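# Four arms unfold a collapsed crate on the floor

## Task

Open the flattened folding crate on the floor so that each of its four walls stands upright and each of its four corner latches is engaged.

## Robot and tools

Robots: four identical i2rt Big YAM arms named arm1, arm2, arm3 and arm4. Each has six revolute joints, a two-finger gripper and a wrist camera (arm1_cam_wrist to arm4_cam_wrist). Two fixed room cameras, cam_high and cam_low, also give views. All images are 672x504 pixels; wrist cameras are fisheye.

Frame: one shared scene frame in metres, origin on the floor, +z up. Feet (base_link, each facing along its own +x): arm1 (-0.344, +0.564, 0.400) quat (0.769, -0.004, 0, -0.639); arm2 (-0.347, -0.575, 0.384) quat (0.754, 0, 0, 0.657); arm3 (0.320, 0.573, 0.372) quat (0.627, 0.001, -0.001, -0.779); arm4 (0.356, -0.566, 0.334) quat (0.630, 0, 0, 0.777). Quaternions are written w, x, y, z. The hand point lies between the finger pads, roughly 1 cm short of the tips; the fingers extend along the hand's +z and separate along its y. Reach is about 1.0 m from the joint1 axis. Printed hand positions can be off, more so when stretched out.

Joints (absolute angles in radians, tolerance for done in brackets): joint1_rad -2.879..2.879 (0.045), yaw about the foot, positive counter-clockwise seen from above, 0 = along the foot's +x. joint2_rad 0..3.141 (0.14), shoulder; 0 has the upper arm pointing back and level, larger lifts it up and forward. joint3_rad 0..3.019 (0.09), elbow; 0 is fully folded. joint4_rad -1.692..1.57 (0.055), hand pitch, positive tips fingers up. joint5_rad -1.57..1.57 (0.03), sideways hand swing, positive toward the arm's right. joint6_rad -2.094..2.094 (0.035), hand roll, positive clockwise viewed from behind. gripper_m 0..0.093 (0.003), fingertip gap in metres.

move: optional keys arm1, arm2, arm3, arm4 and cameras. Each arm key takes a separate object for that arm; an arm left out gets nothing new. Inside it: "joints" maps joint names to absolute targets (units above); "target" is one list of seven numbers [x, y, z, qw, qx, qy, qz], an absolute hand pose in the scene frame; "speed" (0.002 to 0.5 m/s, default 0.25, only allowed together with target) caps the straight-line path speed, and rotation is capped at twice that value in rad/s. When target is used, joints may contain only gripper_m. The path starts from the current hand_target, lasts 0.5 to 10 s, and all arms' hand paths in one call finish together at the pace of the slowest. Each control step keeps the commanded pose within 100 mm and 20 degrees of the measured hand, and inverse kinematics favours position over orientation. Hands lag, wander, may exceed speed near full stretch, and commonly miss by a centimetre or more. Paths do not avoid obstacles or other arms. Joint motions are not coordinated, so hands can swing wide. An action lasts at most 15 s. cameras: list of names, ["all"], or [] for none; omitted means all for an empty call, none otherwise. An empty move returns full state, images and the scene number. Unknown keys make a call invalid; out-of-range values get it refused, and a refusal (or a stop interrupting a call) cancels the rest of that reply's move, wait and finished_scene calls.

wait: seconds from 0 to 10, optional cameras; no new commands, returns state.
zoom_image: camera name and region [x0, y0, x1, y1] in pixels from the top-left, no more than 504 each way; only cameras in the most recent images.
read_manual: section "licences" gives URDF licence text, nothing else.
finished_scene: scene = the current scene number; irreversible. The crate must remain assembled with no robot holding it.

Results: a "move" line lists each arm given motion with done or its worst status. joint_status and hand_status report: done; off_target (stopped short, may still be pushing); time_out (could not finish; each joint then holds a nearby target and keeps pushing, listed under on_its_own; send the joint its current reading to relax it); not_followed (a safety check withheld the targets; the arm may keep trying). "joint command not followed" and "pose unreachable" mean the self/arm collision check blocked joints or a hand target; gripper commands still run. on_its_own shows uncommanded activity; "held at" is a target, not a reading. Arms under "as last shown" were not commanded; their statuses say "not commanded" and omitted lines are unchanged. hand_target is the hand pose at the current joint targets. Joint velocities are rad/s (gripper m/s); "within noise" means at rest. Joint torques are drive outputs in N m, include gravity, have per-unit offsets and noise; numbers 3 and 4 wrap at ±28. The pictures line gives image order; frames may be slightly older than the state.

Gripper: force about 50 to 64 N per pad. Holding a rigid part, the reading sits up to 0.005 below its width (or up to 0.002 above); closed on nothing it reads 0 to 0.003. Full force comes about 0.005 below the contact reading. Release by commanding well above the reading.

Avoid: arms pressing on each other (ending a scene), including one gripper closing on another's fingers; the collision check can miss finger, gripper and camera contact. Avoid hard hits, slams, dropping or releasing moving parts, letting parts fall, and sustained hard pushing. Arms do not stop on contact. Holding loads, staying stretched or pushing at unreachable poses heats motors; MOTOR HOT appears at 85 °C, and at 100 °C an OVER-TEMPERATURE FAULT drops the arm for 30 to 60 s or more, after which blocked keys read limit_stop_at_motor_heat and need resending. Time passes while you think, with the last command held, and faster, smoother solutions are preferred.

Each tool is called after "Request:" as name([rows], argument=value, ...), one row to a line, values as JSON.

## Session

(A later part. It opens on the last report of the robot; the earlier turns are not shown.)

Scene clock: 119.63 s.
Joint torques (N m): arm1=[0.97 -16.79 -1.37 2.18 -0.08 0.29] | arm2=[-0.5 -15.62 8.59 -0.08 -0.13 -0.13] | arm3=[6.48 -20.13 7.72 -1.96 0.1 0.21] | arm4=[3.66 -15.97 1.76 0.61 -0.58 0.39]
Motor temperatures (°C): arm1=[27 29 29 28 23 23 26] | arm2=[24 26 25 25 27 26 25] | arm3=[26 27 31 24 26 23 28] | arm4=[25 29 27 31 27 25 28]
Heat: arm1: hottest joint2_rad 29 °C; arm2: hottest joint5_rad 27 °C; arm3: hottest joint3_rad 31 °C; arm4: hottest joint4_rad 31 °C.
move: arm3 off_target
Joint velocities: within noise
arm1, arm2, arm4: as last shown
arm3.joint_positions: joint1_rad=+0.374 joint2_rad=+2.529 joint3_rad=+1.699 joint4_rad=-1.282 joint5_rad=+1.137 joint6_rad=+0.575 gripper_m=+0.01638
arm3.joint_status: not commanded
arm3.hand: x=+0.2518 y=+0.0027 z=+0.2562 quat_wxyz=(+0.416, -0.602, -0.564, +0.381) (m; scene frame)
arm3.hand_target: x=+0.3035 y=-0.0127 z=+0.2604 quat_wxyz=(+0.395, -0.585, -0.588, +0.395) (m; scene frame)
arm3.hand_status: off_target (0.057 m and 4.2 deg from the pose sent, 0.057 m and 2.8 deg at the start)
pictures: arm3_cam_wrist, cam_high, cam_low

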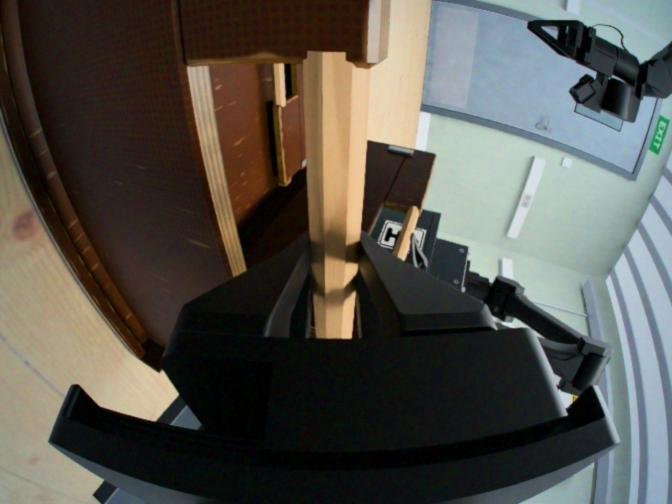

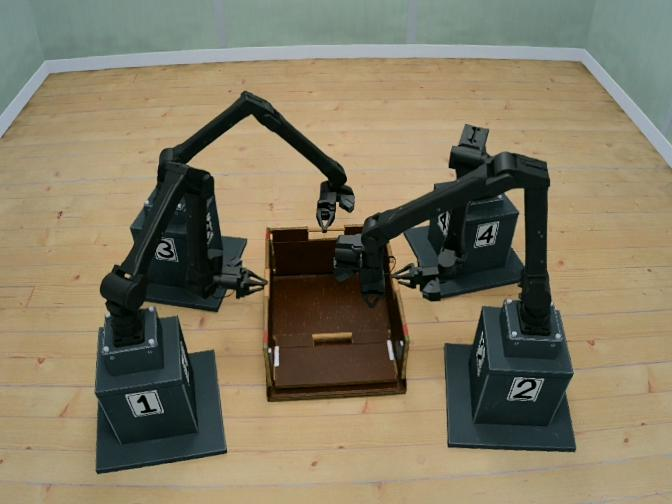

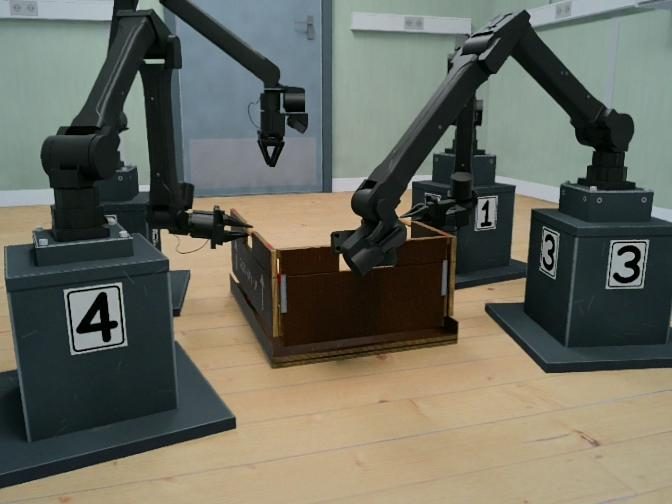

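Request:
move(arm4={"target":[-0.03,-0.19,0.243,-0.643,0.766,0,0],"speed":0.06}, arm1={"target":[-0.031,0.185,0.243,0,0,0.766,-0.643],"speed":0.06}, arm3={"target":[0.285,-0.016,0.262,-0.395,0.587,0.587,-0.395],"speed":0.06}, cameras=["cam_low","cam_high"])

Request:
zoom_image(camera="cam_low", region=[260, 230, 300, 350])

Request:
zoom_image(camera="cam_low", region=[425, 220, 465, 340])

Scene clock: 124.23 s.
Joint torques (N m): arm1=[-2.67 -17.49 0.61 1.66 -1.04 -0.01] | arm2=[-0.5 -15.62 8.62 -0.06 -0.13 -0.13] | arm3=[3.43 -20.72 5.9 0.27 0.55 -0.27] | arm4=[-0.21 -15.91 4.57 0.77 -1.89 -0.08]
Motor temperatures (°C): arm1=[27 29 29 28 23 23 26] | arm2=[24 27 26 25 27 26 25] | arm3=[26 28 31 24 26 23 28] | arm4=[25 29 27 31 27 25 28]
Heat: arm1: hottest joint2_rad 29 °C; arm2: hottest joint2_rad 27 °C; arm3: hottest joint3_rad 31 °C; arm4: hottest joint4_rad 31 °C.
move: arm1 off_target; arm3 off_target; arm4 off_target
Joint velocities: within noise
arm1.joint_positions: joint1_rad=+0.844 joint2_rad=+2.590 joint3_rad=+0.790 joint4_rad=+1.457 joint5_rad=+0.996 joint6_rad=-1.276 gripper_m=+0.01688
arm1.joint_status: not commanded
arm1.hand: x=-0.0333 y=+0.2047 z=+0.2427 quat_wxyz=(-0.001, +0.003, -0.767, +0.642) (m; scene frame)
arm1.hand_target: x=-0.0317 y=+0.1909 z=+0.2421 quat_wxyz=(+0.000, +0.006, -0.768, +0.641) (m; scene frame)
arm1.hand_status: off_target (0.020 m and 0.4 deg from the pose sent, 0.020 m and 1.9 deg at the start)
arm2: as last shown
arm3.joint_positions: joint1_rad=+0.374 joint2_rad=+2.529 joint3_rad=+1.699 joint4_rad=-1.279 joint5_rad=+1.137 joint6_rad=+0.570 gripper_m=+0.01637
arm3.joint_status: not commanded
arm3.hand: x=+0.2518 y=+0.0023 z=+0.2560 quat_wxyz=(+0.416, -0.602, -0.565, +0.381) (m; scene frame)
arm3.hand_target: x=+0.2851 y=-0.0143 z=+0.2622 quat_wxyz=(+0.395, -0.587, -0.586, +0.394) (m; scene frame)
arm3.hand_status: off_target (0.038 m and 4.1 deg from the pose sent, 0.039 m and 4.2 deg at the start)
arm4.joint_positions: joint1_rad=+0.912 joint2_rad=+2.368 joint3_rad=+0.836 joint4_rad=+1.158 joint5_rad=+1.114 joint6_rad=-1.228 gripper_m=+0.01666
arm4.joint_status: not commanded
arm4.hand: x=-0.0215 y=-0.2092 z=+0.2442 quat_wxyz=(-0.648, +0.762, -0.010, +0.006) (m; scene frame)
arm4.hand_target: x=-0.0323 y=-0.1946 z=+0.2429 quat_wxyz=(-0.643, +0.766, +0.003, -0.003) (m; scene frame)
arm4.hand_status: off_target (0.021 m and 1.5 deg from the pose sent, 0.023 m and 2.6 deg at the start)
pictures: cam_high, cam_low

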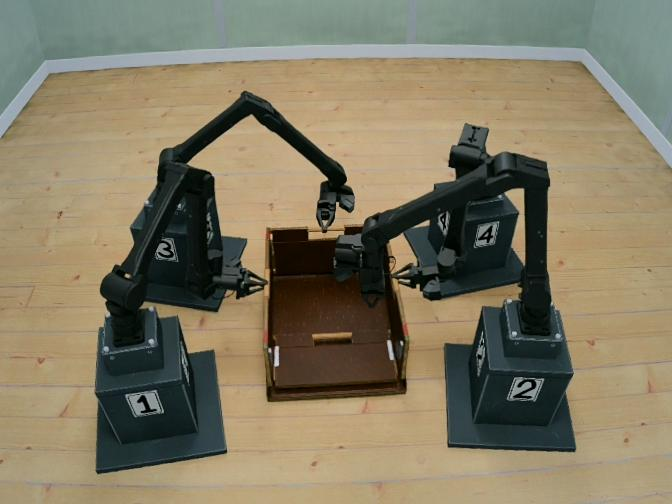

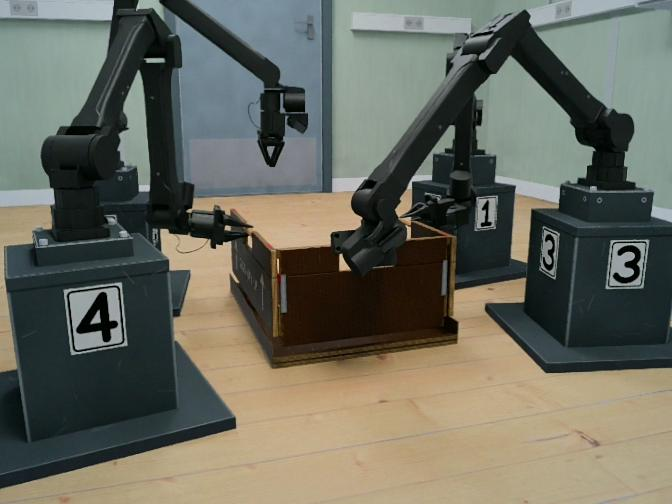

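Scaled by 4.200 from the camera's 672x504 image, which has a finer 960x720 frame.

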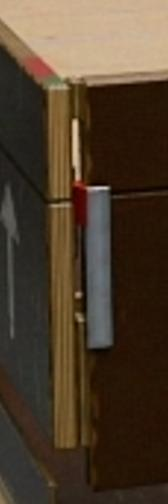

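Scaled by 4.200 from the camera's 672x504 image, which has a finer 960x720 frame.

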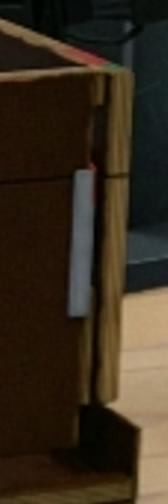

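Request:
move(arm3={"target":[0.225,-0.01,0.258,-0.395,0.587,0.587,-0.395],"speed":0.06}, cameras=["cam_low","cam_high"])

Request:
zoom_image(camera="cam_low", region=[210, 200, 470, 380])

Scene clock: 128.33 s.
Joint torques (N m): arm1=[-2.9 -17.67 0.49 1.54 -1.01 -0.06] | arm2=[-0.5 -15.56 8.62 -0.09 -0.13 -0.13] | arm3=[-3.19 -19.9 5.05 1.72 1.25 -0.76] | arm4=[-0.21 -15.91 4.57 0.77 -1.9 -0.08]
Motor temperatures (°C): arm1=[27 30 29 28 23 23 26] | arm2=[24 27 26 25 27 26 25] | arm3=[26 28 31 24 26 23 28] | arm4=[25 29 27 30 28 25 28]
Heat: arm1: hottest joint2_rad 30 °C; arm2: hottest joint2_rad 27 °C; arm3: hottest joint3_rad 31 °C; arm4: hottest joint4_rad 30 °C.
move: arm3 off_target
Joint velocities: within noise
arm1, arm2, arm4: as last shown
arm3.joint_positions: joint1_rad=+0.373 joint2_rad=+2.473 joint3_rad=+1.598 joint4_rad=-1.066 joint5_rad=+1.158 joint6_rad=+0.411 gripper_m=+0.01637
arm3.joint_status: not commanded
arm3.hand: x=+0.2495 y=+0.0016 z=+0.2558 quat_wxyz=(+0.393, -0.589, -0.584, +0.397) (m; scene frame)
arm3.hand_target: x=+0.2307 y=-0.0092 z=+0.2588 quat_wxyz=(+0.398, -0.584, -0.587, +0.394) (m; scene frame)
arm3.hand_status: off_target (0.027 m and 0.5 deg from the pose sent, 0.030 m and 4.1 deg at the start)
pictures: cam_high, cam_low

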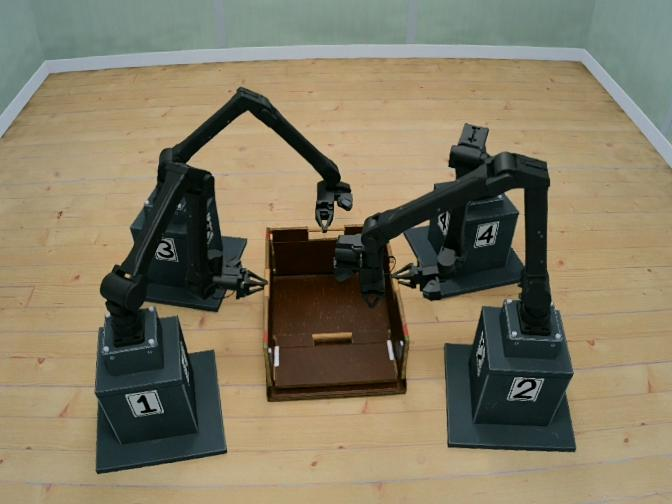

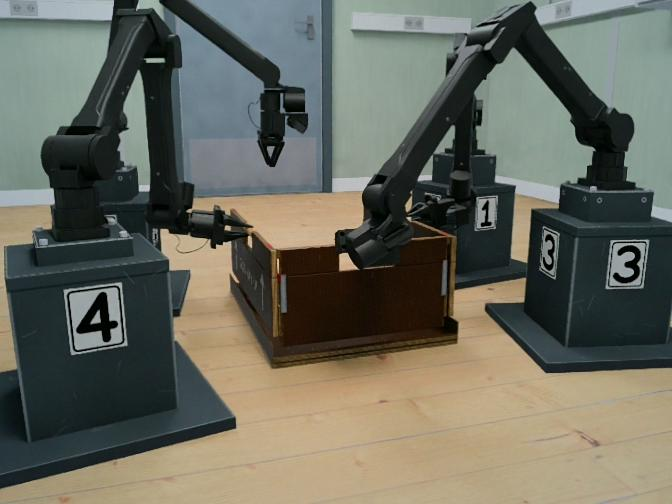

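Scaled by 1.938 from the camera's 672x504 image, which has a finer 960x720 frame.

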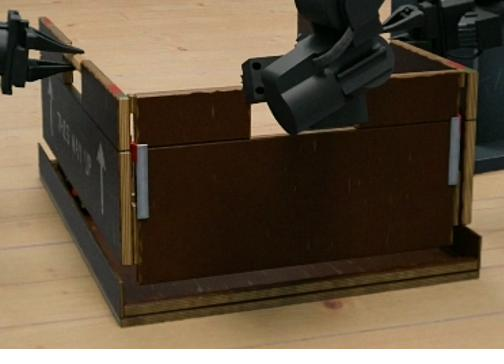

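Request:
move(arm3={"joints":{"gripper_m":0.055}})

Request:
move(arm3={"target":[0.35,-0.005,0.30,-0.395,0.587,0.587,-0.395],"speed":0.15}, arm2={"target":[-0.09,0.02,0.13,0,0.7071,-0.7071,0]}, cameras=["cam_low","arm2_cam_wrist"])

Scene clock: 131.77 s.
Joint torques (N m): arm1=[-2.96 -17.67 0.72 1.66 -1.06 -0.03] | arm2=[-0.5 -15.56 8.61 -0.08 -0.13 -0.13] | arm3=[-1.67 -19.96 5.12 0.23 0.84 0.09] | arm4=[-0.21 -15.97 4.56 0.77 -1.89 -0.08]
Motor temperatures (°C): arm1=[27 30 29 28 24 23 26] | arm2=[24 27 26 25 27 26 25] | arm3=[26 28 31 24 27 24 28] | arm4=[25 28 27 30 28 25 28]
Heat: arm1: hottest joint2_rad 30 °C; arm2: hottest joint2_rad 27 °C; arm3: hottest joint3_rad 31 °C; arm4: hottest joint4_rad 30 °C.
move: arm3 done
Joint velocities: within noise
arm1, arm2, arm4: as last shown
arm3.joint_positions: joint1_rad=+0.335 joint2_rad=+2.472 joint3_rad=+1.598 joint4_rad=-1.018 joint5_rad=+1.169 joint6_rad=+0.325 gripper_m=+0.05489
arm3.joint_status: all done
arm3.hand: x=+0.2278 y=-0.0027 z=+0.2558 quat_wxyz=(+0.403, -0.584, -0.588, +0.388) (m; scene frame)
arm3.hand_target: x=+0.2262 y=-0.0099 z=+0.2590 quat_wxyz=(+0.399, -0.586, -0.586, +0.393) (m; scene frame)
arm3.hand_status: not commanded
arm4.hand_target: x=-0.0323 y=-0.1947 z=+0.2429 quat_wxyz=(-0.643, +0.766, +0.003, -0.003) (m; scene frame)
pictures: none

Scene clock: 134.10 s.
Joint torques (N m): arm1=[-2.84 -17.32 0.64 1.48 -1.07 0.01] | arm2=[0.38 -24.29 7.36 -0.01 -0.15 -0.17] | arm3=[-0.09 -18.32 7.38 -1.5 0.39 0.25] | arm4=[-0.21 -15.97 4.59 0.77 -1.89 -0.08]
Motor temperatures (°C): arm1=[27 30 29 28 24 23 26] | arm2=[24 27 26 25 27 26 25] | arm3=[26 28 31 24 27 24 28] | arm4=[25 28 27 30 29 25 28]
Heat: arm1: hottest joint2_rad 30 °C; arm2: hottest joint2_rad 27 °C; arm3: hottest joint3_rad 31 °C; arm4: hottest joint4_rad 30 °C.
move: arm2 off_target; arm3 off_target
Joint velocities: within noise
arm1, arm4: as last shown
arm2.joint_positions: joint1_rad=-0.270 joint2_rad=+2.595 joint3_rad=+1.759 joint4_rad=-0.757 joint5_rad=-0.001 joint6_rad=-0.397 gripper_m=+0.05013
arm2.joint_status: not commanded
arm2.hand: x=-0.0966 y=+0.0047 z=+0.1227 quat_wxyz=(+0.010, +0.704, -0.710, +0.004) (m; scene frame)
arm2.hand_target: x=-0.0905 y=+0.0173 z=+0.1291 quat_wxyz=(+0.001, +0.706, -0.708, -0.001) (m; scene frame)
arm2.hand_status: off_target (0.018 m and 1.3 deg from the pose sent, 0.339 m and 2.1 deg at the start)
arm3.joint_positions: joint1_rad=+0.529 joint2_rad=+2.472 joint3_rad=+1.750 joint4_rad=-1.505 joint5_rad=+1.085 joint6_rad=+0.714 gripper_m=+0.05490
arm3.joint_status: not commanded
arm3.hand: x=+0.3444 y=+0.0001 z=+0.3084 quat_wxyz=(+0.396, -0.585, -0.587, +0.396) (m; scene frame)
arm3.hand_target: x=+0.3501 y=-0.0050 z=+0.3000 quat_wxyz=(+0.395, -0.586, -0.587, +0.396) (m; scene frame)
arm3.hand_status: off_target (0.011 m and 0.3 deg from the pose sent, 0.130 m and 1.3 deg at the start)
pictures: arm2_cam_wrist, cam_low

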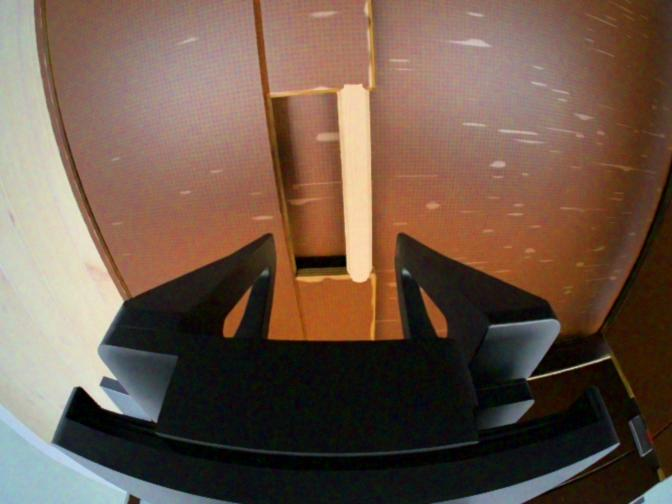

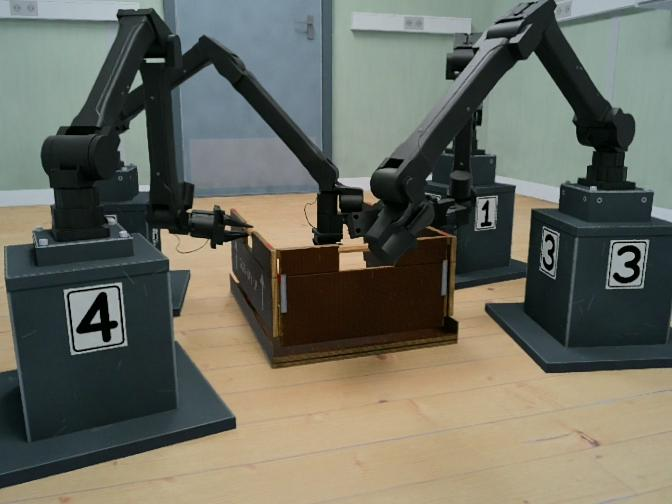

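Request:
move(arm2={"target":[-0.081,0.018,0.044,0,0.7071,-0.7071,0],"speed":0.12}, cameras=["arm2_cam_wrist"])

Request:
move(arm2={"joints":{"gripper_m":0.01}}, cameras=["arm2_cam_wrist"])

Scene clock: 136.90 s.
Joint torques (N m): arm1=[-2.73 -18.14 0.65 1.52 -1.09 -0.03] | arm2=[-0.97 -24.76 7.06 0.59 -0.05 -0.13] | arm3=[0.15 -18.08 7.16 -1.43 0.39 0.27] | arm4=[-0.21 -15.97 4.57 0.77 -1.89 -0.08]
Motor temperatures (°C): arm1=[27 30 29 28 24 23 26] | arm2=[24 27 26 25 27 26 25] | arm3=[26 28 31 24 27 24 28] | arm4=[25 28 27 30 29 25 29]
Heat: arm1: hottest joint2_rad 30 °C; arm2: hottest joint2_rad 27 °C; arm3: hottest joint3_rad 31 °C; arm4: hottest joint4_rad 30 °C.
move: arm2 off_target
Joint velocities: within noise
arm1, arm4: as last shown
arm2.joint_positions: joint1_rad=-0.281 joint2_rad=+2.782 joint3_rad=+1.892 joint4_rad=-0.717 joint5_rad=+0.001 joint6_rad=-0.418 gripper_m=+0.05013
arm2.joint_status: not commanded
arm2.hand: x=-0.0899 y=+0.0024 z=+0.0403 quat_wxyz=(+0.016, +0.707, -0.707, +0.007) (m; scene frame)
arm2.hand_target: x=-0.0792 y=+0.0169 z=+0.0450 quat_wxyz=(-0.001, +0.708, -0.706, +0.000) (m; scene frame)
arm2.hand_status: off_target (0.018 m and 2.0 deg from the pose sent, 0.081 m and 1.3 deg at the start)
arm3.joint_positions: joint1_rad=+0.526 joint2_rad=+2.472 joint3_rad=+1.750 joint4_rad=-1.505 joint5_rad=+1.085 joint6_rad=+0.714 gripper_m=+0.05490
arm3.joint_status: not commanded
arm3.hand: x=+0.3426 y=+0.0000 z=+0.3084 quat_wxyz=(+0.397, -0.586, -0.586, +0.395) (m; scene frame)
arm3.hand_target: x=+0.3483 y=-0.0051 z=+0.3000 quat_wxyz=(+0.396, -0.587, -0.586, +0.395) (m; scene frame)
arm3.hand_status: not commanded
pictures: arm2_cam_wrist

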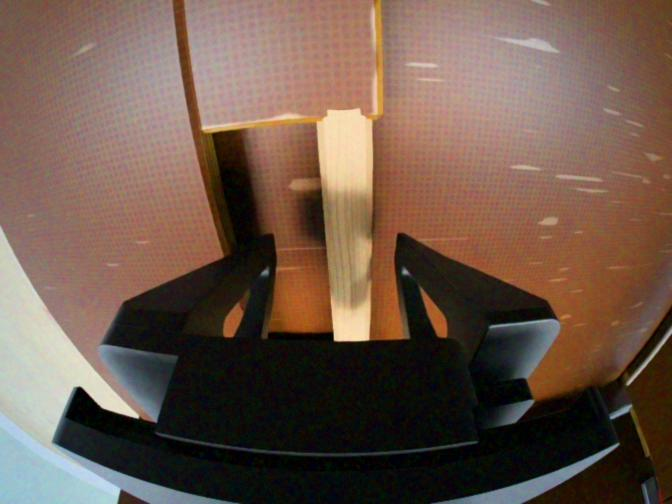

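Scene clock: 137.70 s.
Joint torques (N m): arm1=[-2.67 -17.44 0.55 1.54 -1.08 -0.02] | arm2=[0.15 -24.76 6.87 0.4 -0.2 -0.01] | arm3=[-0.32 -18.32 7.27 -1.35 0.39 0.27] | arm4=[-0.21 -15.91 4.57 0.77 -1.89 -0.07]
Motor temperatures (°C): arm1=[27 30 29 28 24 23 26] | arm2=[24 27 26 25 27 26 25] | arm3=[26 28 31 24 26 23 28] | arm4=[25 28 27 30 29 25 29]
Heat: arm1: hottest joint2_rad 30 °C; arm2: hottest joint2_rad 27 °C; arm3: hottest joint3_rad 31 °C; arm4: hottest joint4_rad 30 °C.
move: arm2 off_target
Joint velocities: within noise
arm1, arm3, arm4: as last shown
arm2.joint_positions: joint1_rad=-0.289 joint2_rad=+2.783 joint3_rad=+1.894 joint4_rad=-0.711 joint5_rad=+0.004 joint6_rad=-0.430 gripper_m=+0.01663
arm2.joint_status: gripper_m off_target (ended at +0.01665, target +0.01000)
arm2.hand: x=-0.0843 y=+0.0017 z=+0.0396 quat_wxyz=(+0.013, +0.709, -0.705, +0.007) (m; scene frame)
arm2.hand_target: x=-0.0803 y=+0.0170 z=+0.0443 quat_wxyz=(-0.001, +0.710, -0.704, +0.000) (m; scene frame)
arm2.hand_status: not commanded
pictures: arm2_cam_wrist

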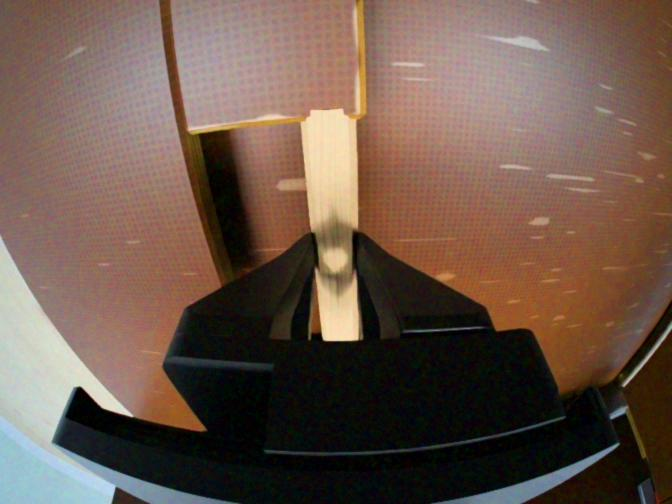

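Request:
move(arm2={"target":[-0.108,0.014,0.15,-0.153,0.690,-0.690,0.153],"speed":0.12})

Request:
move(arm2={"target":[-0.182,0.014,0.232,-0.299,0.641,-0.641,0.299],"speed":0.12}, cameras=["cam_high"])

Request:
move(arm2={"target":[-0.273,0.014,0.268,-0.395,0.587,-0.587,0.395],"speed":0.12}, cameras=["cam_high","cam_low"])

Scene clock: 142.00 s.
Joint torques (N m): arm1=[-2.61 -17.9 0.69 1.73 -1.08 -0.04] | arm2=[0.97 -27.99 3.9 0.17 0.39 0.25] | arm3=[-0.15 -17.85 7.32 -1.5 0.42 0.29] | arm4=[-0.21 -15.97 4.57 0.77 -1.89 -0.08]
Motor temperatures (°C): arm1=[27 30 29 28 24 23 26] | arm2=[24 28 26 25 27 26 25] | arm3=[26 29 31 24 26 23 27] | arm4=[25 28 27 30 30 25 29]
Heat: arm1: hottest joint2_rad 30 °C; arm2: hottest joint2_rad 28 °C; arm3: hottest joint3_rad 31 °C; arm4: hottest joint4_rad 30 °C.
move: arm2 off_target
Joint velocities: within noise
arm1, arm3, arm4: as last shown
arm2.joint_positions: joint1_rad=-0.151 joint2_rad=+2.567 joint3_rad=+1.619 joint4_rad=-0.525 joint5_rad=+0.410 joint6_rad=-0.320 gripper_m=+0.01662
arm2.joint_status: not commanded
arm2.hand: x=-0.1034 y=+0.0020 z=+0.1211 quat_wxyz=(-0.137, +0.696, -0.687, +0.158) (m; scene frame)
arm2.hand_target: x=-0.1065 y=+0.0168 z=+0.1496 quat_wxyz=(-0.155, +0.690, -0.691, +0.149) (m; scene frame)
arm2.hand_status: off_target (0.032 m and 2.1 deg from the pose sent, 0.114 m and 25.5 deg at the start)
pictures: none

Scene clock: 144.50 s.
Joint torques (N m): arm1=[-3.02 -17.44 0.55 1.59 -1.06 -0.03] | arm2=[2.26 -27.11 4.29 -0.47 0.39 0.23] | arm3=[-0.03 -18.43 7.2 -1.37 0.4 0.27] | arm4=[-0.21 -15.97 4.57 0.77 -1.89 -0.08]
Motor temperatures (°C): arm1=[27 30 29 28 24 23 26] | arm2=[24 28 26 25 27 26 25] | arm3=[26 29 31 24 26 23 27] | arm4=[25 28 27 30 30 25 29]
Heat: arm1: hottest joint2_rad 30 °C; arm2: hottest joint2_rad 28 °C; arm3: hottest joint3_rad 31 °C; arm4: hottest joint4_rad 30 °C.
move: arm2 off_target
Joint velocities: within noise
arm1, arm3, arm4: as last shown
arm2.joint_positions: joint1_rad=+0.057 joint2_rad=+2.466 joint3_rad=+1.513 joint4_rad=-0.584 joint5_rad=+0.875 joint6_rad=-0.099 gripper_m=+0.01658
arm2.joint_status: not commanded
arm2.hand: x=-0.1661 y=+0.0000 z=+0.2022 quat_wxyz=(-0.284, +0.641, -0.639, +0.315) (m; scene frame)
arm2.hand_target: x=-0.1803 y=+0.0138 z=+0.2303 quat_wxyz=(-0.298, +0.641, -0.641, +0.301) (m; scene frame)
arm2.hand_status: off_target (0.037 m and 2.5 deg from the pose sent, 0.136 m and 26.0 deg at the start)
pictures: cam_high

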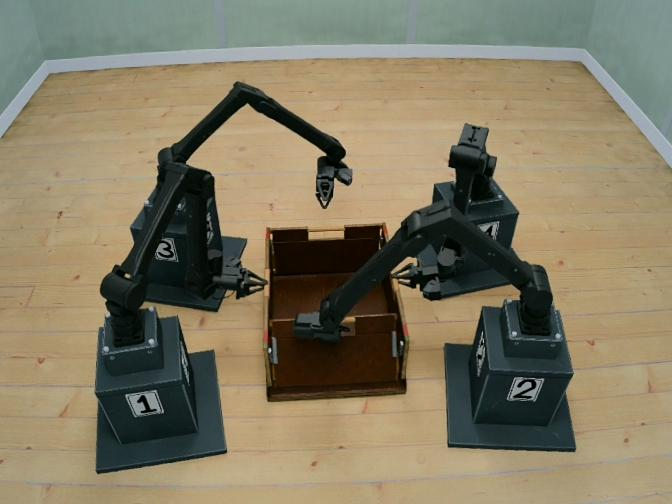

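Scene clock: 146.87 s.
Joint torques (N m): arm1=[-3.02 -17.79 0.69 1.51 -1 -0.04] | arm2=[3.43 -25.47 6.06 -1.46 1.1 0.36] | arm3=[-0.38 -18.37 7.34 -1.51 0.42 0.29] | arm4=[-0.21 -15.91 4.56 0.76 -1.89 -0.08]
Motor temperatures (°C): arm1=[27 30 29 28 24 23 26] | arm2=[24 28 26 25 28 26 25] | arm3=[26 29 31 24 26 23 27] | arm4=[25 28 27 30 30 25 29]
Heat: arm1: hottest joint2_rad 30 °C; arm2: hottest joint2_rad 28 °C; arm3: hottest joint3_rad 31 °C; arm4: hottest joint4_rad 30 °C.
move: arm2 off_target
Joint velocities: within noise
arm1.joint_positions: joint1_rad=+0.844 joint2_rad=+2.590 joint3_rad=+0.790 joint4_rad=+1.457 joint5_rad=+0.996 joint6_rad=-1.276 gripper_m=+0.01688
arm1.joint_status: not commanded
arm1.hand: x=-0.0333 y=+0.2047 z=+0.2427 quat_wxyz=(-0.001, +0.003, -0.767, +0.642) (m; scene frame)
arm1.hand_target: x=-0.0317 y=+0.1909 z=+0.2421 quat_wxyz=(+0.000, +0.006, -0.768, +0.641) (m; scene frame)
arm1.hand_status: not commanded
arm2.joint_positions: joint1_rad=+0.244 joint2_rad=+2.527 joint3_rad=+1.637 joint4_rad=-1.039 joint5_rad=+1.147 joint6_rad=+0.347 gripper_m=+0.01573
arm2.joint_status: not commanded
arm2.hand: x=-0.2484 y=-0.0013 z=+0.2447 quat_wxyz=(-0.374, +0.586, -0.591, +0.410) (m; scene frame)
arm2.hand_target: x=-0.2717 y=+0.0143 z=+0.2673 quat_wxyz=(-0.395, +0.586, -0.587, +0.395) (m; scene frame)
arm2.hand_status: off_target (0.037 m and 3.0 deg from the pose sent, 0.126 m and 17.9 deg at the start)
arm3: as last shown
arm4.joint_positions: joint1_rad=+0.912 joint2_rad=+2.368 joint3_rad=+0.836 joint4_rad=+1.158 joint5_rad=+1.114 joint6_rad=-1.228 gripper_m=+0.01666
arm4.joint_status: not commanded
arm4.hand: x=-0.0215 y=-0.2092 z=+0.2442 quat_wxyz=(-0.648, +0.762, -0.010, +0.006) (m; scene frame)
arm4.hand_target: x=-0.0323 y=-0.1947 z=+0.2429 quat_wxyz=(-0.643, +0.766, +0.003, -0.003) (m; scene frame)
arm4.hand_status: not commanded
pictures: cam_high, cam_low

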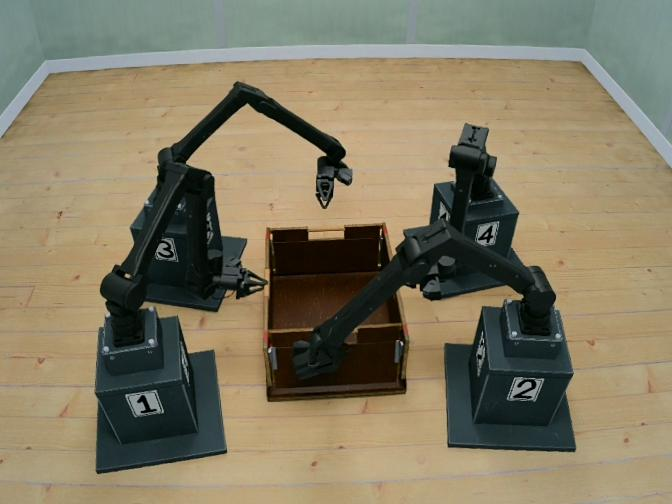

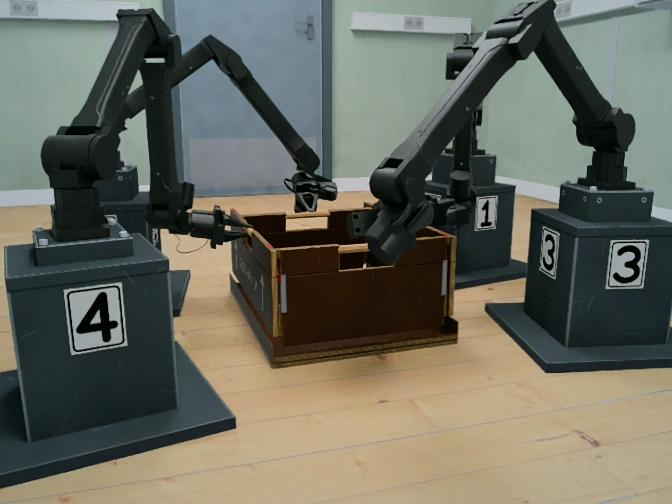

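Request:
move(arm2={"target":[-0.325,0.016,0.266,-0.395,0.587,-0.587,0.395],"speed":0.07})

Request:
move(arm2={"target":[-0.36,0.016,0.264,-0.395,0.587,-0.587,0.395],"speed":0.06}, cameras=["cam_high"])

Request:
zoom_image(camera="cam_high", region=[240, 210, 440, 410])

Scene clock: 149.60 s.
Joint torques (N m): arm1=[-2.9 -17.73 0.55 1.72 -1.1 -0.01] | arm2=[6.65 -24.94 6.9 -1.42 -0.04 0.42] | arm3=[-0.85 -18.08 7.23 -1.54 0.41 0.29] | arm4=[-0.21 -15.97 4.57 0.77 -1.86 -0.07]
Motor temperatures (°C): arm1=[27 30 29 28 24 23 26] | arm2=[24 28 26 25 28 26 25] | arm3=[26 29 31 24 26 23 27] | arm4=[25 28 27 30 31 25 29]
Heat: arm1: hottest joint2_rad 30 °C; arm2: hottest joint2_rad 28 °C; arm3: hottest joint3_rad 31 °C; arm4: hottest joint5_rad 31 °C.
move: arm2 off_target
Joint velocities: within noise
arm1, arm3, arm4: as last shown
arm2.joint_positions: joint1_rad=+0.291 joint2_rad=+2.570 joint3_rad=+1.722 joint4_rad=-1.255 joint5_rad=+1.145 joint6_rad=+0.527 gripper_m=+0.01540
arm2.joint_status: not commanded
arm2.hand: x=-0.2753 y=-0.0016 z=+0.2506 quat_wxyz=(-0.377, +0.575, -0.589, +0.425) (m; scene frame)
arm2.hand_target: x=-0.3227 y=+0.0150 z=+0.2672 quat_wxyz=(-0.398, +0.586, -0.584, +0.395) (m; scene frame)
arm2.hand_status: off_target (0.055 m and 4.2 deg from the pose sent, 0.081 m and 3.0 deg at the start)
arm4.joint_positions: joint1_rad=+0.912 joint2_rad=+2.368 joint3_rad=+0.836 joint4_rad=+1.158 joint5_rad=+1.114 joint6_rad=-1.230 gripper_m=+0.01666
arm4.hand_target: x=-0.0322 y=-0.1947 z=+0.2428 quat_wxyz=(-0.643, +0.766, +0.004, -0.002) (m; scene frame)
pictures: none

Scene clock: 151.50 s.
Joint torques (N m): arm1=[-2.55 -17.38 0.55 1.7 -1.03 -0.04] | arm2=[-0.56 -23 6.98 -0.95 0.41 0.17] | arm3=[0.21 -18.2 7.24 -1.46 0.4 0.28] | arm4=[-0.21 -15.91 4.56 0.77 -1.86 -0.07]
Motor temperatures (°C): arm1=[27 30 29 28 24 23 26] | arm2=[24 28 26 25 28 26 25] | arm3=[26 29 31 24 26 23 27] | arm4=[25 28 27 30 31 25 29]
Heat: arm1: hottest joint2_rad 30 °C; arm2: hottest joint2_rad 28 °C; arm3: hottest joint3_rad 31 °C; arm4: hottest joint5_rad 31 °C.
move: arm2 done
Joint velocities: within noise
arm1, arm3, arm4: as last shown
arm2.joint_positions: joint1_rad=+0.428 joint2_rad=+2.587 joint3_rad=+1.808 joint4_rad=-1.407 joint5_rad=+1.090 joint6_rad=+0.653 gripper_m=+0.01013
arm2.joint_status: not commanded
arm2.on_its_own: gripper_m moved -0.00527 to your old target +0.01000
arm2.hand: x=-0.3599 y=+0.0077 z=+0.2621 quat_wxyz=(-0.390, +0.592, -0.581, +0.399) (m; scene frame)
arm2.hand_target: x=-0.3606 y=+0.0155 z=+0.2624 quat_wxyz=(-0.392, +0.588, -0.588, +0.394) (m; scene frame)
arm2.hand_status: done (0.008 m and 1.2 deg from the pose sent, 0.088 m and 4.2 deg at the start)
pictures: cam_high

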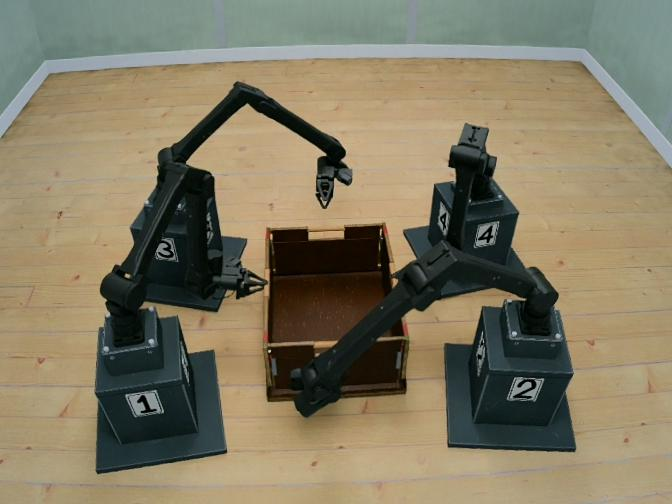

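Scaled by 2.520 from the camera's 672x504 image, which has a finer 960x720 frame.

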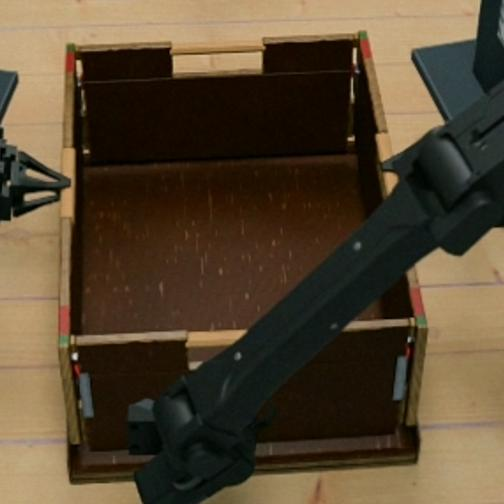

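Request:
move(arm2={"target":[-0.37,0.01,0.4,-0.2,0.678,-0.678,0.2],"joints":{"gripper_m":0.0}}, cameras=["cam_high"])

Request:
zoom_image(camera="cam_high", region=[250, 310, 430, 420])

Request:
move(arm2={"target":[-0.2,0.01,0.38,0,0.7071,-0.7071,0]})

Request:
move(arm2={"target":[-0.2,0.012,0.2,0,0.7071,-0.7071,0]}, cameras=["arm2_cam_wrist","cam_low","cam_high"])

Scene clock: 157.07 s.
Joint torques (N m): arm1=[-2.55 -17.44 0.57 1.58 -1.04 -0.02] | arm2=[-0.73 -23.65 6.42 0.25 0.25 -0.04] | arm3=[-0.56 -18.32 7.25 -1.37 0.39 0.26] | arm4=[-0.21 -15.91 4.57 0.77 -1.86 -0.08]
Motor temperatures (°C): arm1=[27 30 29 28 25 23 26] | arm2=[24 29 26 25 28 26 25] | arm3=[26 29 31 24 26 23 27] | arm4=[25 28 27 30 31 25 29]
Heat: arm1: hottest joint2_rad 30 °C; arm2: hottest joint2_rad 29 °C; arm3: hottest joint3_rad 31 °C; arm4: hottest joint5_rad 31 °C.
move: arm2 off_target
Joint velocities: within noise
arm1, arm3, arm4: as last shown
arm2.joint_positions: joint1_rad=+0.340 joint2_rad=+2.128 joint3_rad=+1.591 joint4_rad=-1.197 joint5_rad=+0.562 joint6_rad=+0.242 gripper_m=+0.00068
arm2.joint_status: all done
arm2.hand: x=-0.3713 y=+0.0040 z=+0.3867 quat_wxyz=(-0.192, +0.681, -0.674, +0.214) (m; scene frame)
arm2.hand_target: x=-0.3710 y=+0.0097 z=+0.3997 quat_wxyz=(-0.198, +0.680, -0.676, +0.202) (m; scene frame)
arm2.hand_status: off_target (0.015 m and 1.9 deg from the pose sent, 0.138 m and 35.0 deg at the start)
pictures: cam_high

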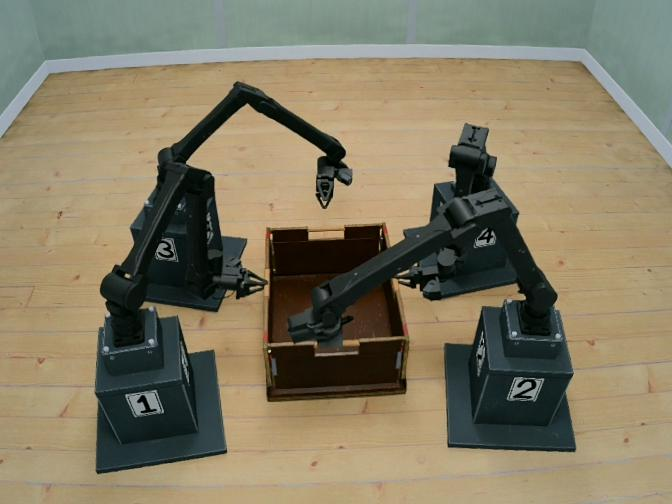

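Scaled by 2.800 from the camera's 672x504 image, which has a finer 960x720 frame.

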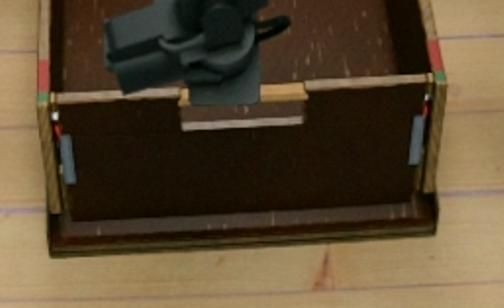

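Scene clock: 159.17 s.
Joint torques (N m): arm1=[-3.55 -16.85 0.54 1.63 -1.06 -0.05] | arm2=[0.26 -20.19 9.29 -0.03 -0.13 -0.11] | arm3=[-0.32 -18.43 7.35 -1.39 0.42 0.31] | arm4=[-0.21 -15.91 4.57 0.77 -1.86 -0.08]
Motor temperatures (°C): arm1=[27 30 29 28 25 23 26] | arm2=[24 29 26 25 27 26 25] | arm3=[26 29 31 24 26 23 27] | arm4=[25 28 27 30 31 25 29]
Heat: arm1: hottest joint2_rad 30 °C; arm2: hottest joint2_rad 29 °C; arm3: hottest joint3_rad 31 °C; arm4: hottest joint5_rad 31 °C.
move: arm2 off_target
Joint velocities: within noise
arm1, arm4: as last shown
arm2.joint_positions: joint1_rad=-0.106 joint2_rad=+2.068 joint3_rad=+1.536 joint4_rad=-1.056 joint5_rad=+0.002 joint6_rad=-0.228 gripper_m=+0.00068
arm2.joint_status: not commanded
arm2.hand: x=-0.2050 y=-0.0054 z=+0.3735 quat_wxyz=(+0.006, +0.702, -0.712, +0.006) (m; scene frame)
arm2.hand_target: x=-0.2058 y=+0.0102 z=+0.3808 quat_wxyz=(-0.002, +0.708, -0.707, -0.001) (m; scene frame)
arm2.hand_status: off_target (0.017 m and 1.3 deg from the pose sent, 0.172 m and 33.4 deg at the start)
arm3.joint_positions: joint1_rad=+0.526 joint2_rad=+2.472 joint3_rad=+1.750 joint4_rad=-1.505 joint5_rad=+1.085 joint6_rad=+0.714 gripper_m=+0.05490
arm3.joint_status: not commanded
arm3.hand: x=+0.3426 y=+0.0000 z=+0.3084 quat_wxyz=(+0.397, -0.586, -0.586, +0.395) (m; scene frame)
arm3.hand_target: x=+0.3483 y=-0.0051 z=+0.3000 quat_wxyz=(+0.396, -0.587, -0.586, +0.395) (m; scene frame)
arm3.hand_status: not commanded
pictures: none

Scene clock: 160.77 s.
Joint torques (N m): arm1=[-3.08 -17.61 0.72 1.76 -1.01 -0.05] | arm2=[-0.21 -23.41 7.12 0.64 -0.13 -0.13] | arm3=[-0.15 -18.37 7.2 -1.33 0.4 0.27] | arm4=[-0.26 -15.97 4.57 0.77 -1.86 -0.08]
Motor temperatures (°C): arm1=[27 30 29 28 25 23 26] | arm2=[24 29 26 25 27 26 25] | arm3=[26 29 31 24 26 23 27] | arm4=[25 28 27 30 31 25 29]
Heat: arm1: hottest joint2_rad 30 °C; arm2: hottest joint2_rad 29 °C; arm3: hottest joint3_rad 31 °C; arm4: hottest joint5_rad 31 °C.
move: arm2 off_target
Joint velocities: within noise
arm1, arm3, arm4: as last shown
arm2.joint_positions: joint1_rad=-0.106 joint2_rad=+2.386 joint3_rad=+1.524 joint4_rad=-0.763 joint5_rad=+0.002 joint6_rad=-0.234 gripper_m=+0.00068
arm2.joint_status: not commanded
arm2.hand: x=-0.2067 y=-0.0130 z=+0.1876 quat_wxyz=(+0.022, +0.704, -0.710, +0.015) (m; scene frame)
arm2.hand_target: x=-0.2006 y=+0.0095 z=+0.2006 quat_wxyz=(+0.000, +0.707, -0.708, +0.000) (m; scene frame)
arm2.hand_status: off_target (0.029 m and 3.1 deg from the pose sent, 0.174 m and 1.3 deg at the start)
pictures: arm2_cam_wrist, cam_high, cam_low

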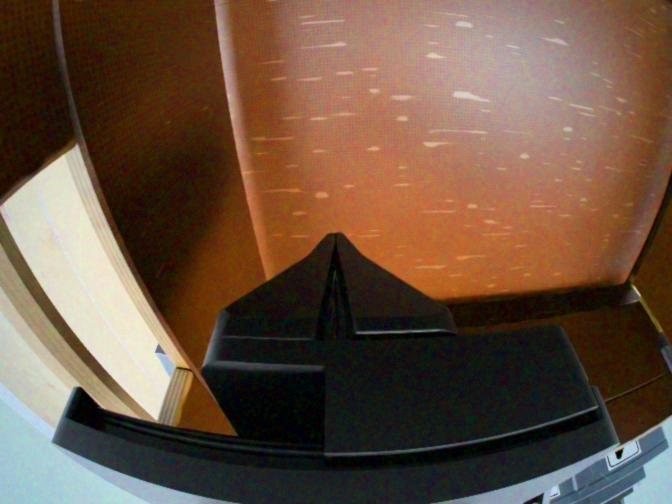

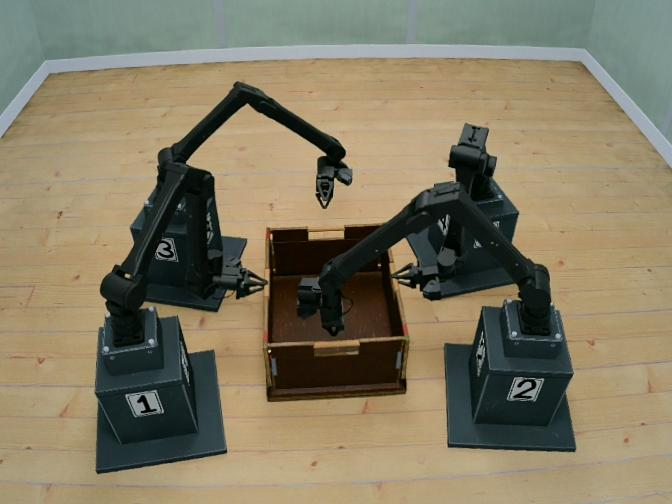

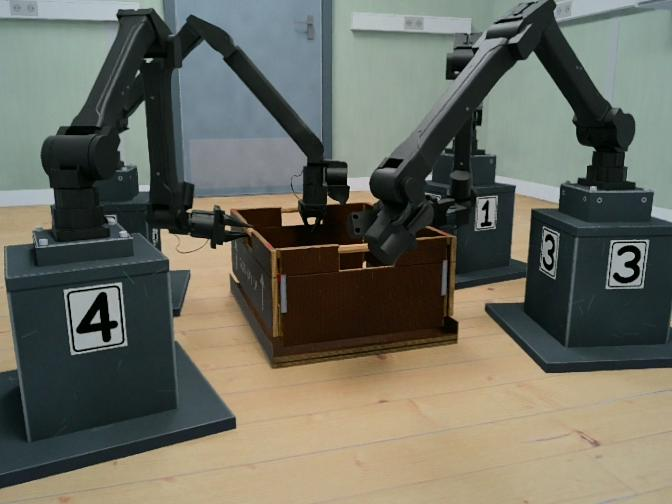

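Request:
move(arm2={"target":[-0.29,0.012,0.2,0,0.7071,-0.7071,0],"speed":0.12})

Request:
move(arm2={"target":[-0.35,0.012,0.2,0,0.7071,-0.7071,0],"speed":0.07}, cameras=["cam_high"])

Request:
zoom_image(camera="cam_high", region=[250, 310, 430, 420])

Scene clock: 163.27 s.
Joint torques (N m): arm1=[-3.08 -18.08 0.46 1.43 -1.07 -0.09] | arm2=[2.37 -24.29 4.59 0.72 -0.46 0.26] | arm3=[0.09 -17.96 7.27 -1.36 0.42 0.24] | arm4=[-0.21 -15.97 4.57 0.77 -1.86 -0.08]
Motor temperatures (°C): arm1=[27 30 29 28 25 23 26] | arm2=[24 29 26 25 27 26 25] | arm3=[26 29 31 24 26 23 27] | arm4=[25 28 27 30 31 25 29]
Heat: arm1: hottest joint2_rad 30 °C; arm2: hottest joint2_rad 29 °C; arm3: hottest joint3_rad 31 °C; arm4: hottest joint5_rad 31 °C.
move: arm2 off_target
Joint velocities: within noise
arm1, arm3, arm4: as last shown
arm2.joint_positions: joint1_rad=+0.003 joint2_rad=+2.375 joint3_rad=+1.509 joint4_rad=-0.732 joint5_rad=+0.011 joint6_rad=-0.134 gripper_m=+0.00066
arm2.joint_status: not commanded
arm2.hand: x=-0.2666 y=+0.0015 z=+0.1896 quat_wxyz=(+0.007, +0.707, -0.707, +0.013) (m; scene frame)
arm2.hand_target: x=-0.2836 y=+0.0108 z=+0.1996 quat_wxyz=(+0.000, +0.707, -0.707, +0.001) (m; scene frame)
arm2.hand_status: off_target (0.028 m and 1.7 deg from the pose sent, 0.088 m and 3.1 deg at the start)
pictures: none

Scene clock: 164.83 s.
Joint torques (N m): arm1=[-2.37 -17.73 0.58 1.59 -1.04 -0.02] | arm2=[11.34 -24.12 4.07 0.5 -1.43 0.68] | arm3=[0.26 -18.61 7.25 -1.47 0.39 0.28] | arm4=[-0.21 -15.91 4.57 0.76 -1.86 -0.08]
Motor temperatures (°C): arm1=[27 30 28 28 25 23 26] | arm2=[24 29 26 25 28 26 25] | arm3=[26 29 31 24 26 23 27] | arm4=[25 28 27 30 32 25 29]
Heat: arm1: hottest joint2_rad 30 °C; arm2: hottest joint2_rad 29 °C; arm3: hottest joint3_rad 31 °C; arm4: hottest joint5_rad 32 °C.
move: arm2 off_target
Joint velocities: within noise
arm1, arm3, arm4: as last shown
arm2.joint_positions: joint1_rad=+0.006 joint2_rad=+2.366 joint3_rad=+1.490 joint4_rad=-0.708 joint5_rad=+0.034 joint6_rad=-0.062 gripper_m=+0.00064
arm2.joint_status: not commanded
arm2.hand: x=-0.2646 y=+0.0004 z=+0.1903 quat_wxyz=(-0.006, +0.683, -0.731, +0.017) (m; scene frame)
arm2.hand_target: x=-0.3443 y=+0.0077 z=+0.1987 quat_wxyz=(+0.000, +0.707, -0.707, +0.000) (m; scene frame)
arm2.hand_status: off_target (0.087 m and 4.4 deg from the pose sent, 0.085 m and 1.7 deg at the start)
pictures: cam_high

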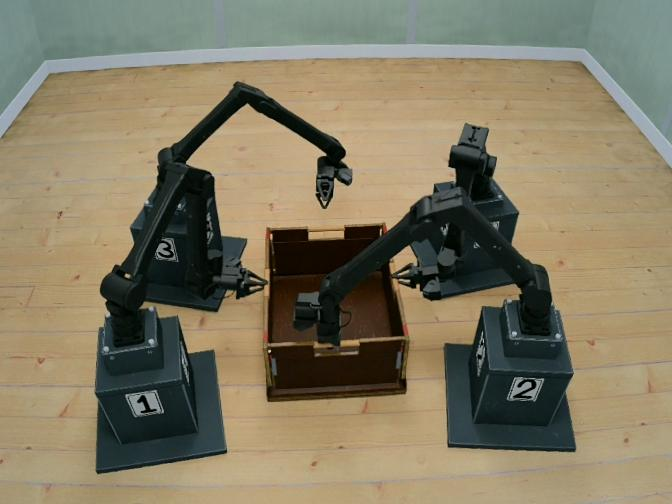

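Scaled by 2.800 from the camera's 672x504 image, which has a finer 960x720 frame.

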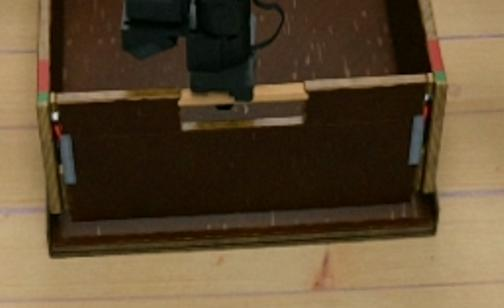

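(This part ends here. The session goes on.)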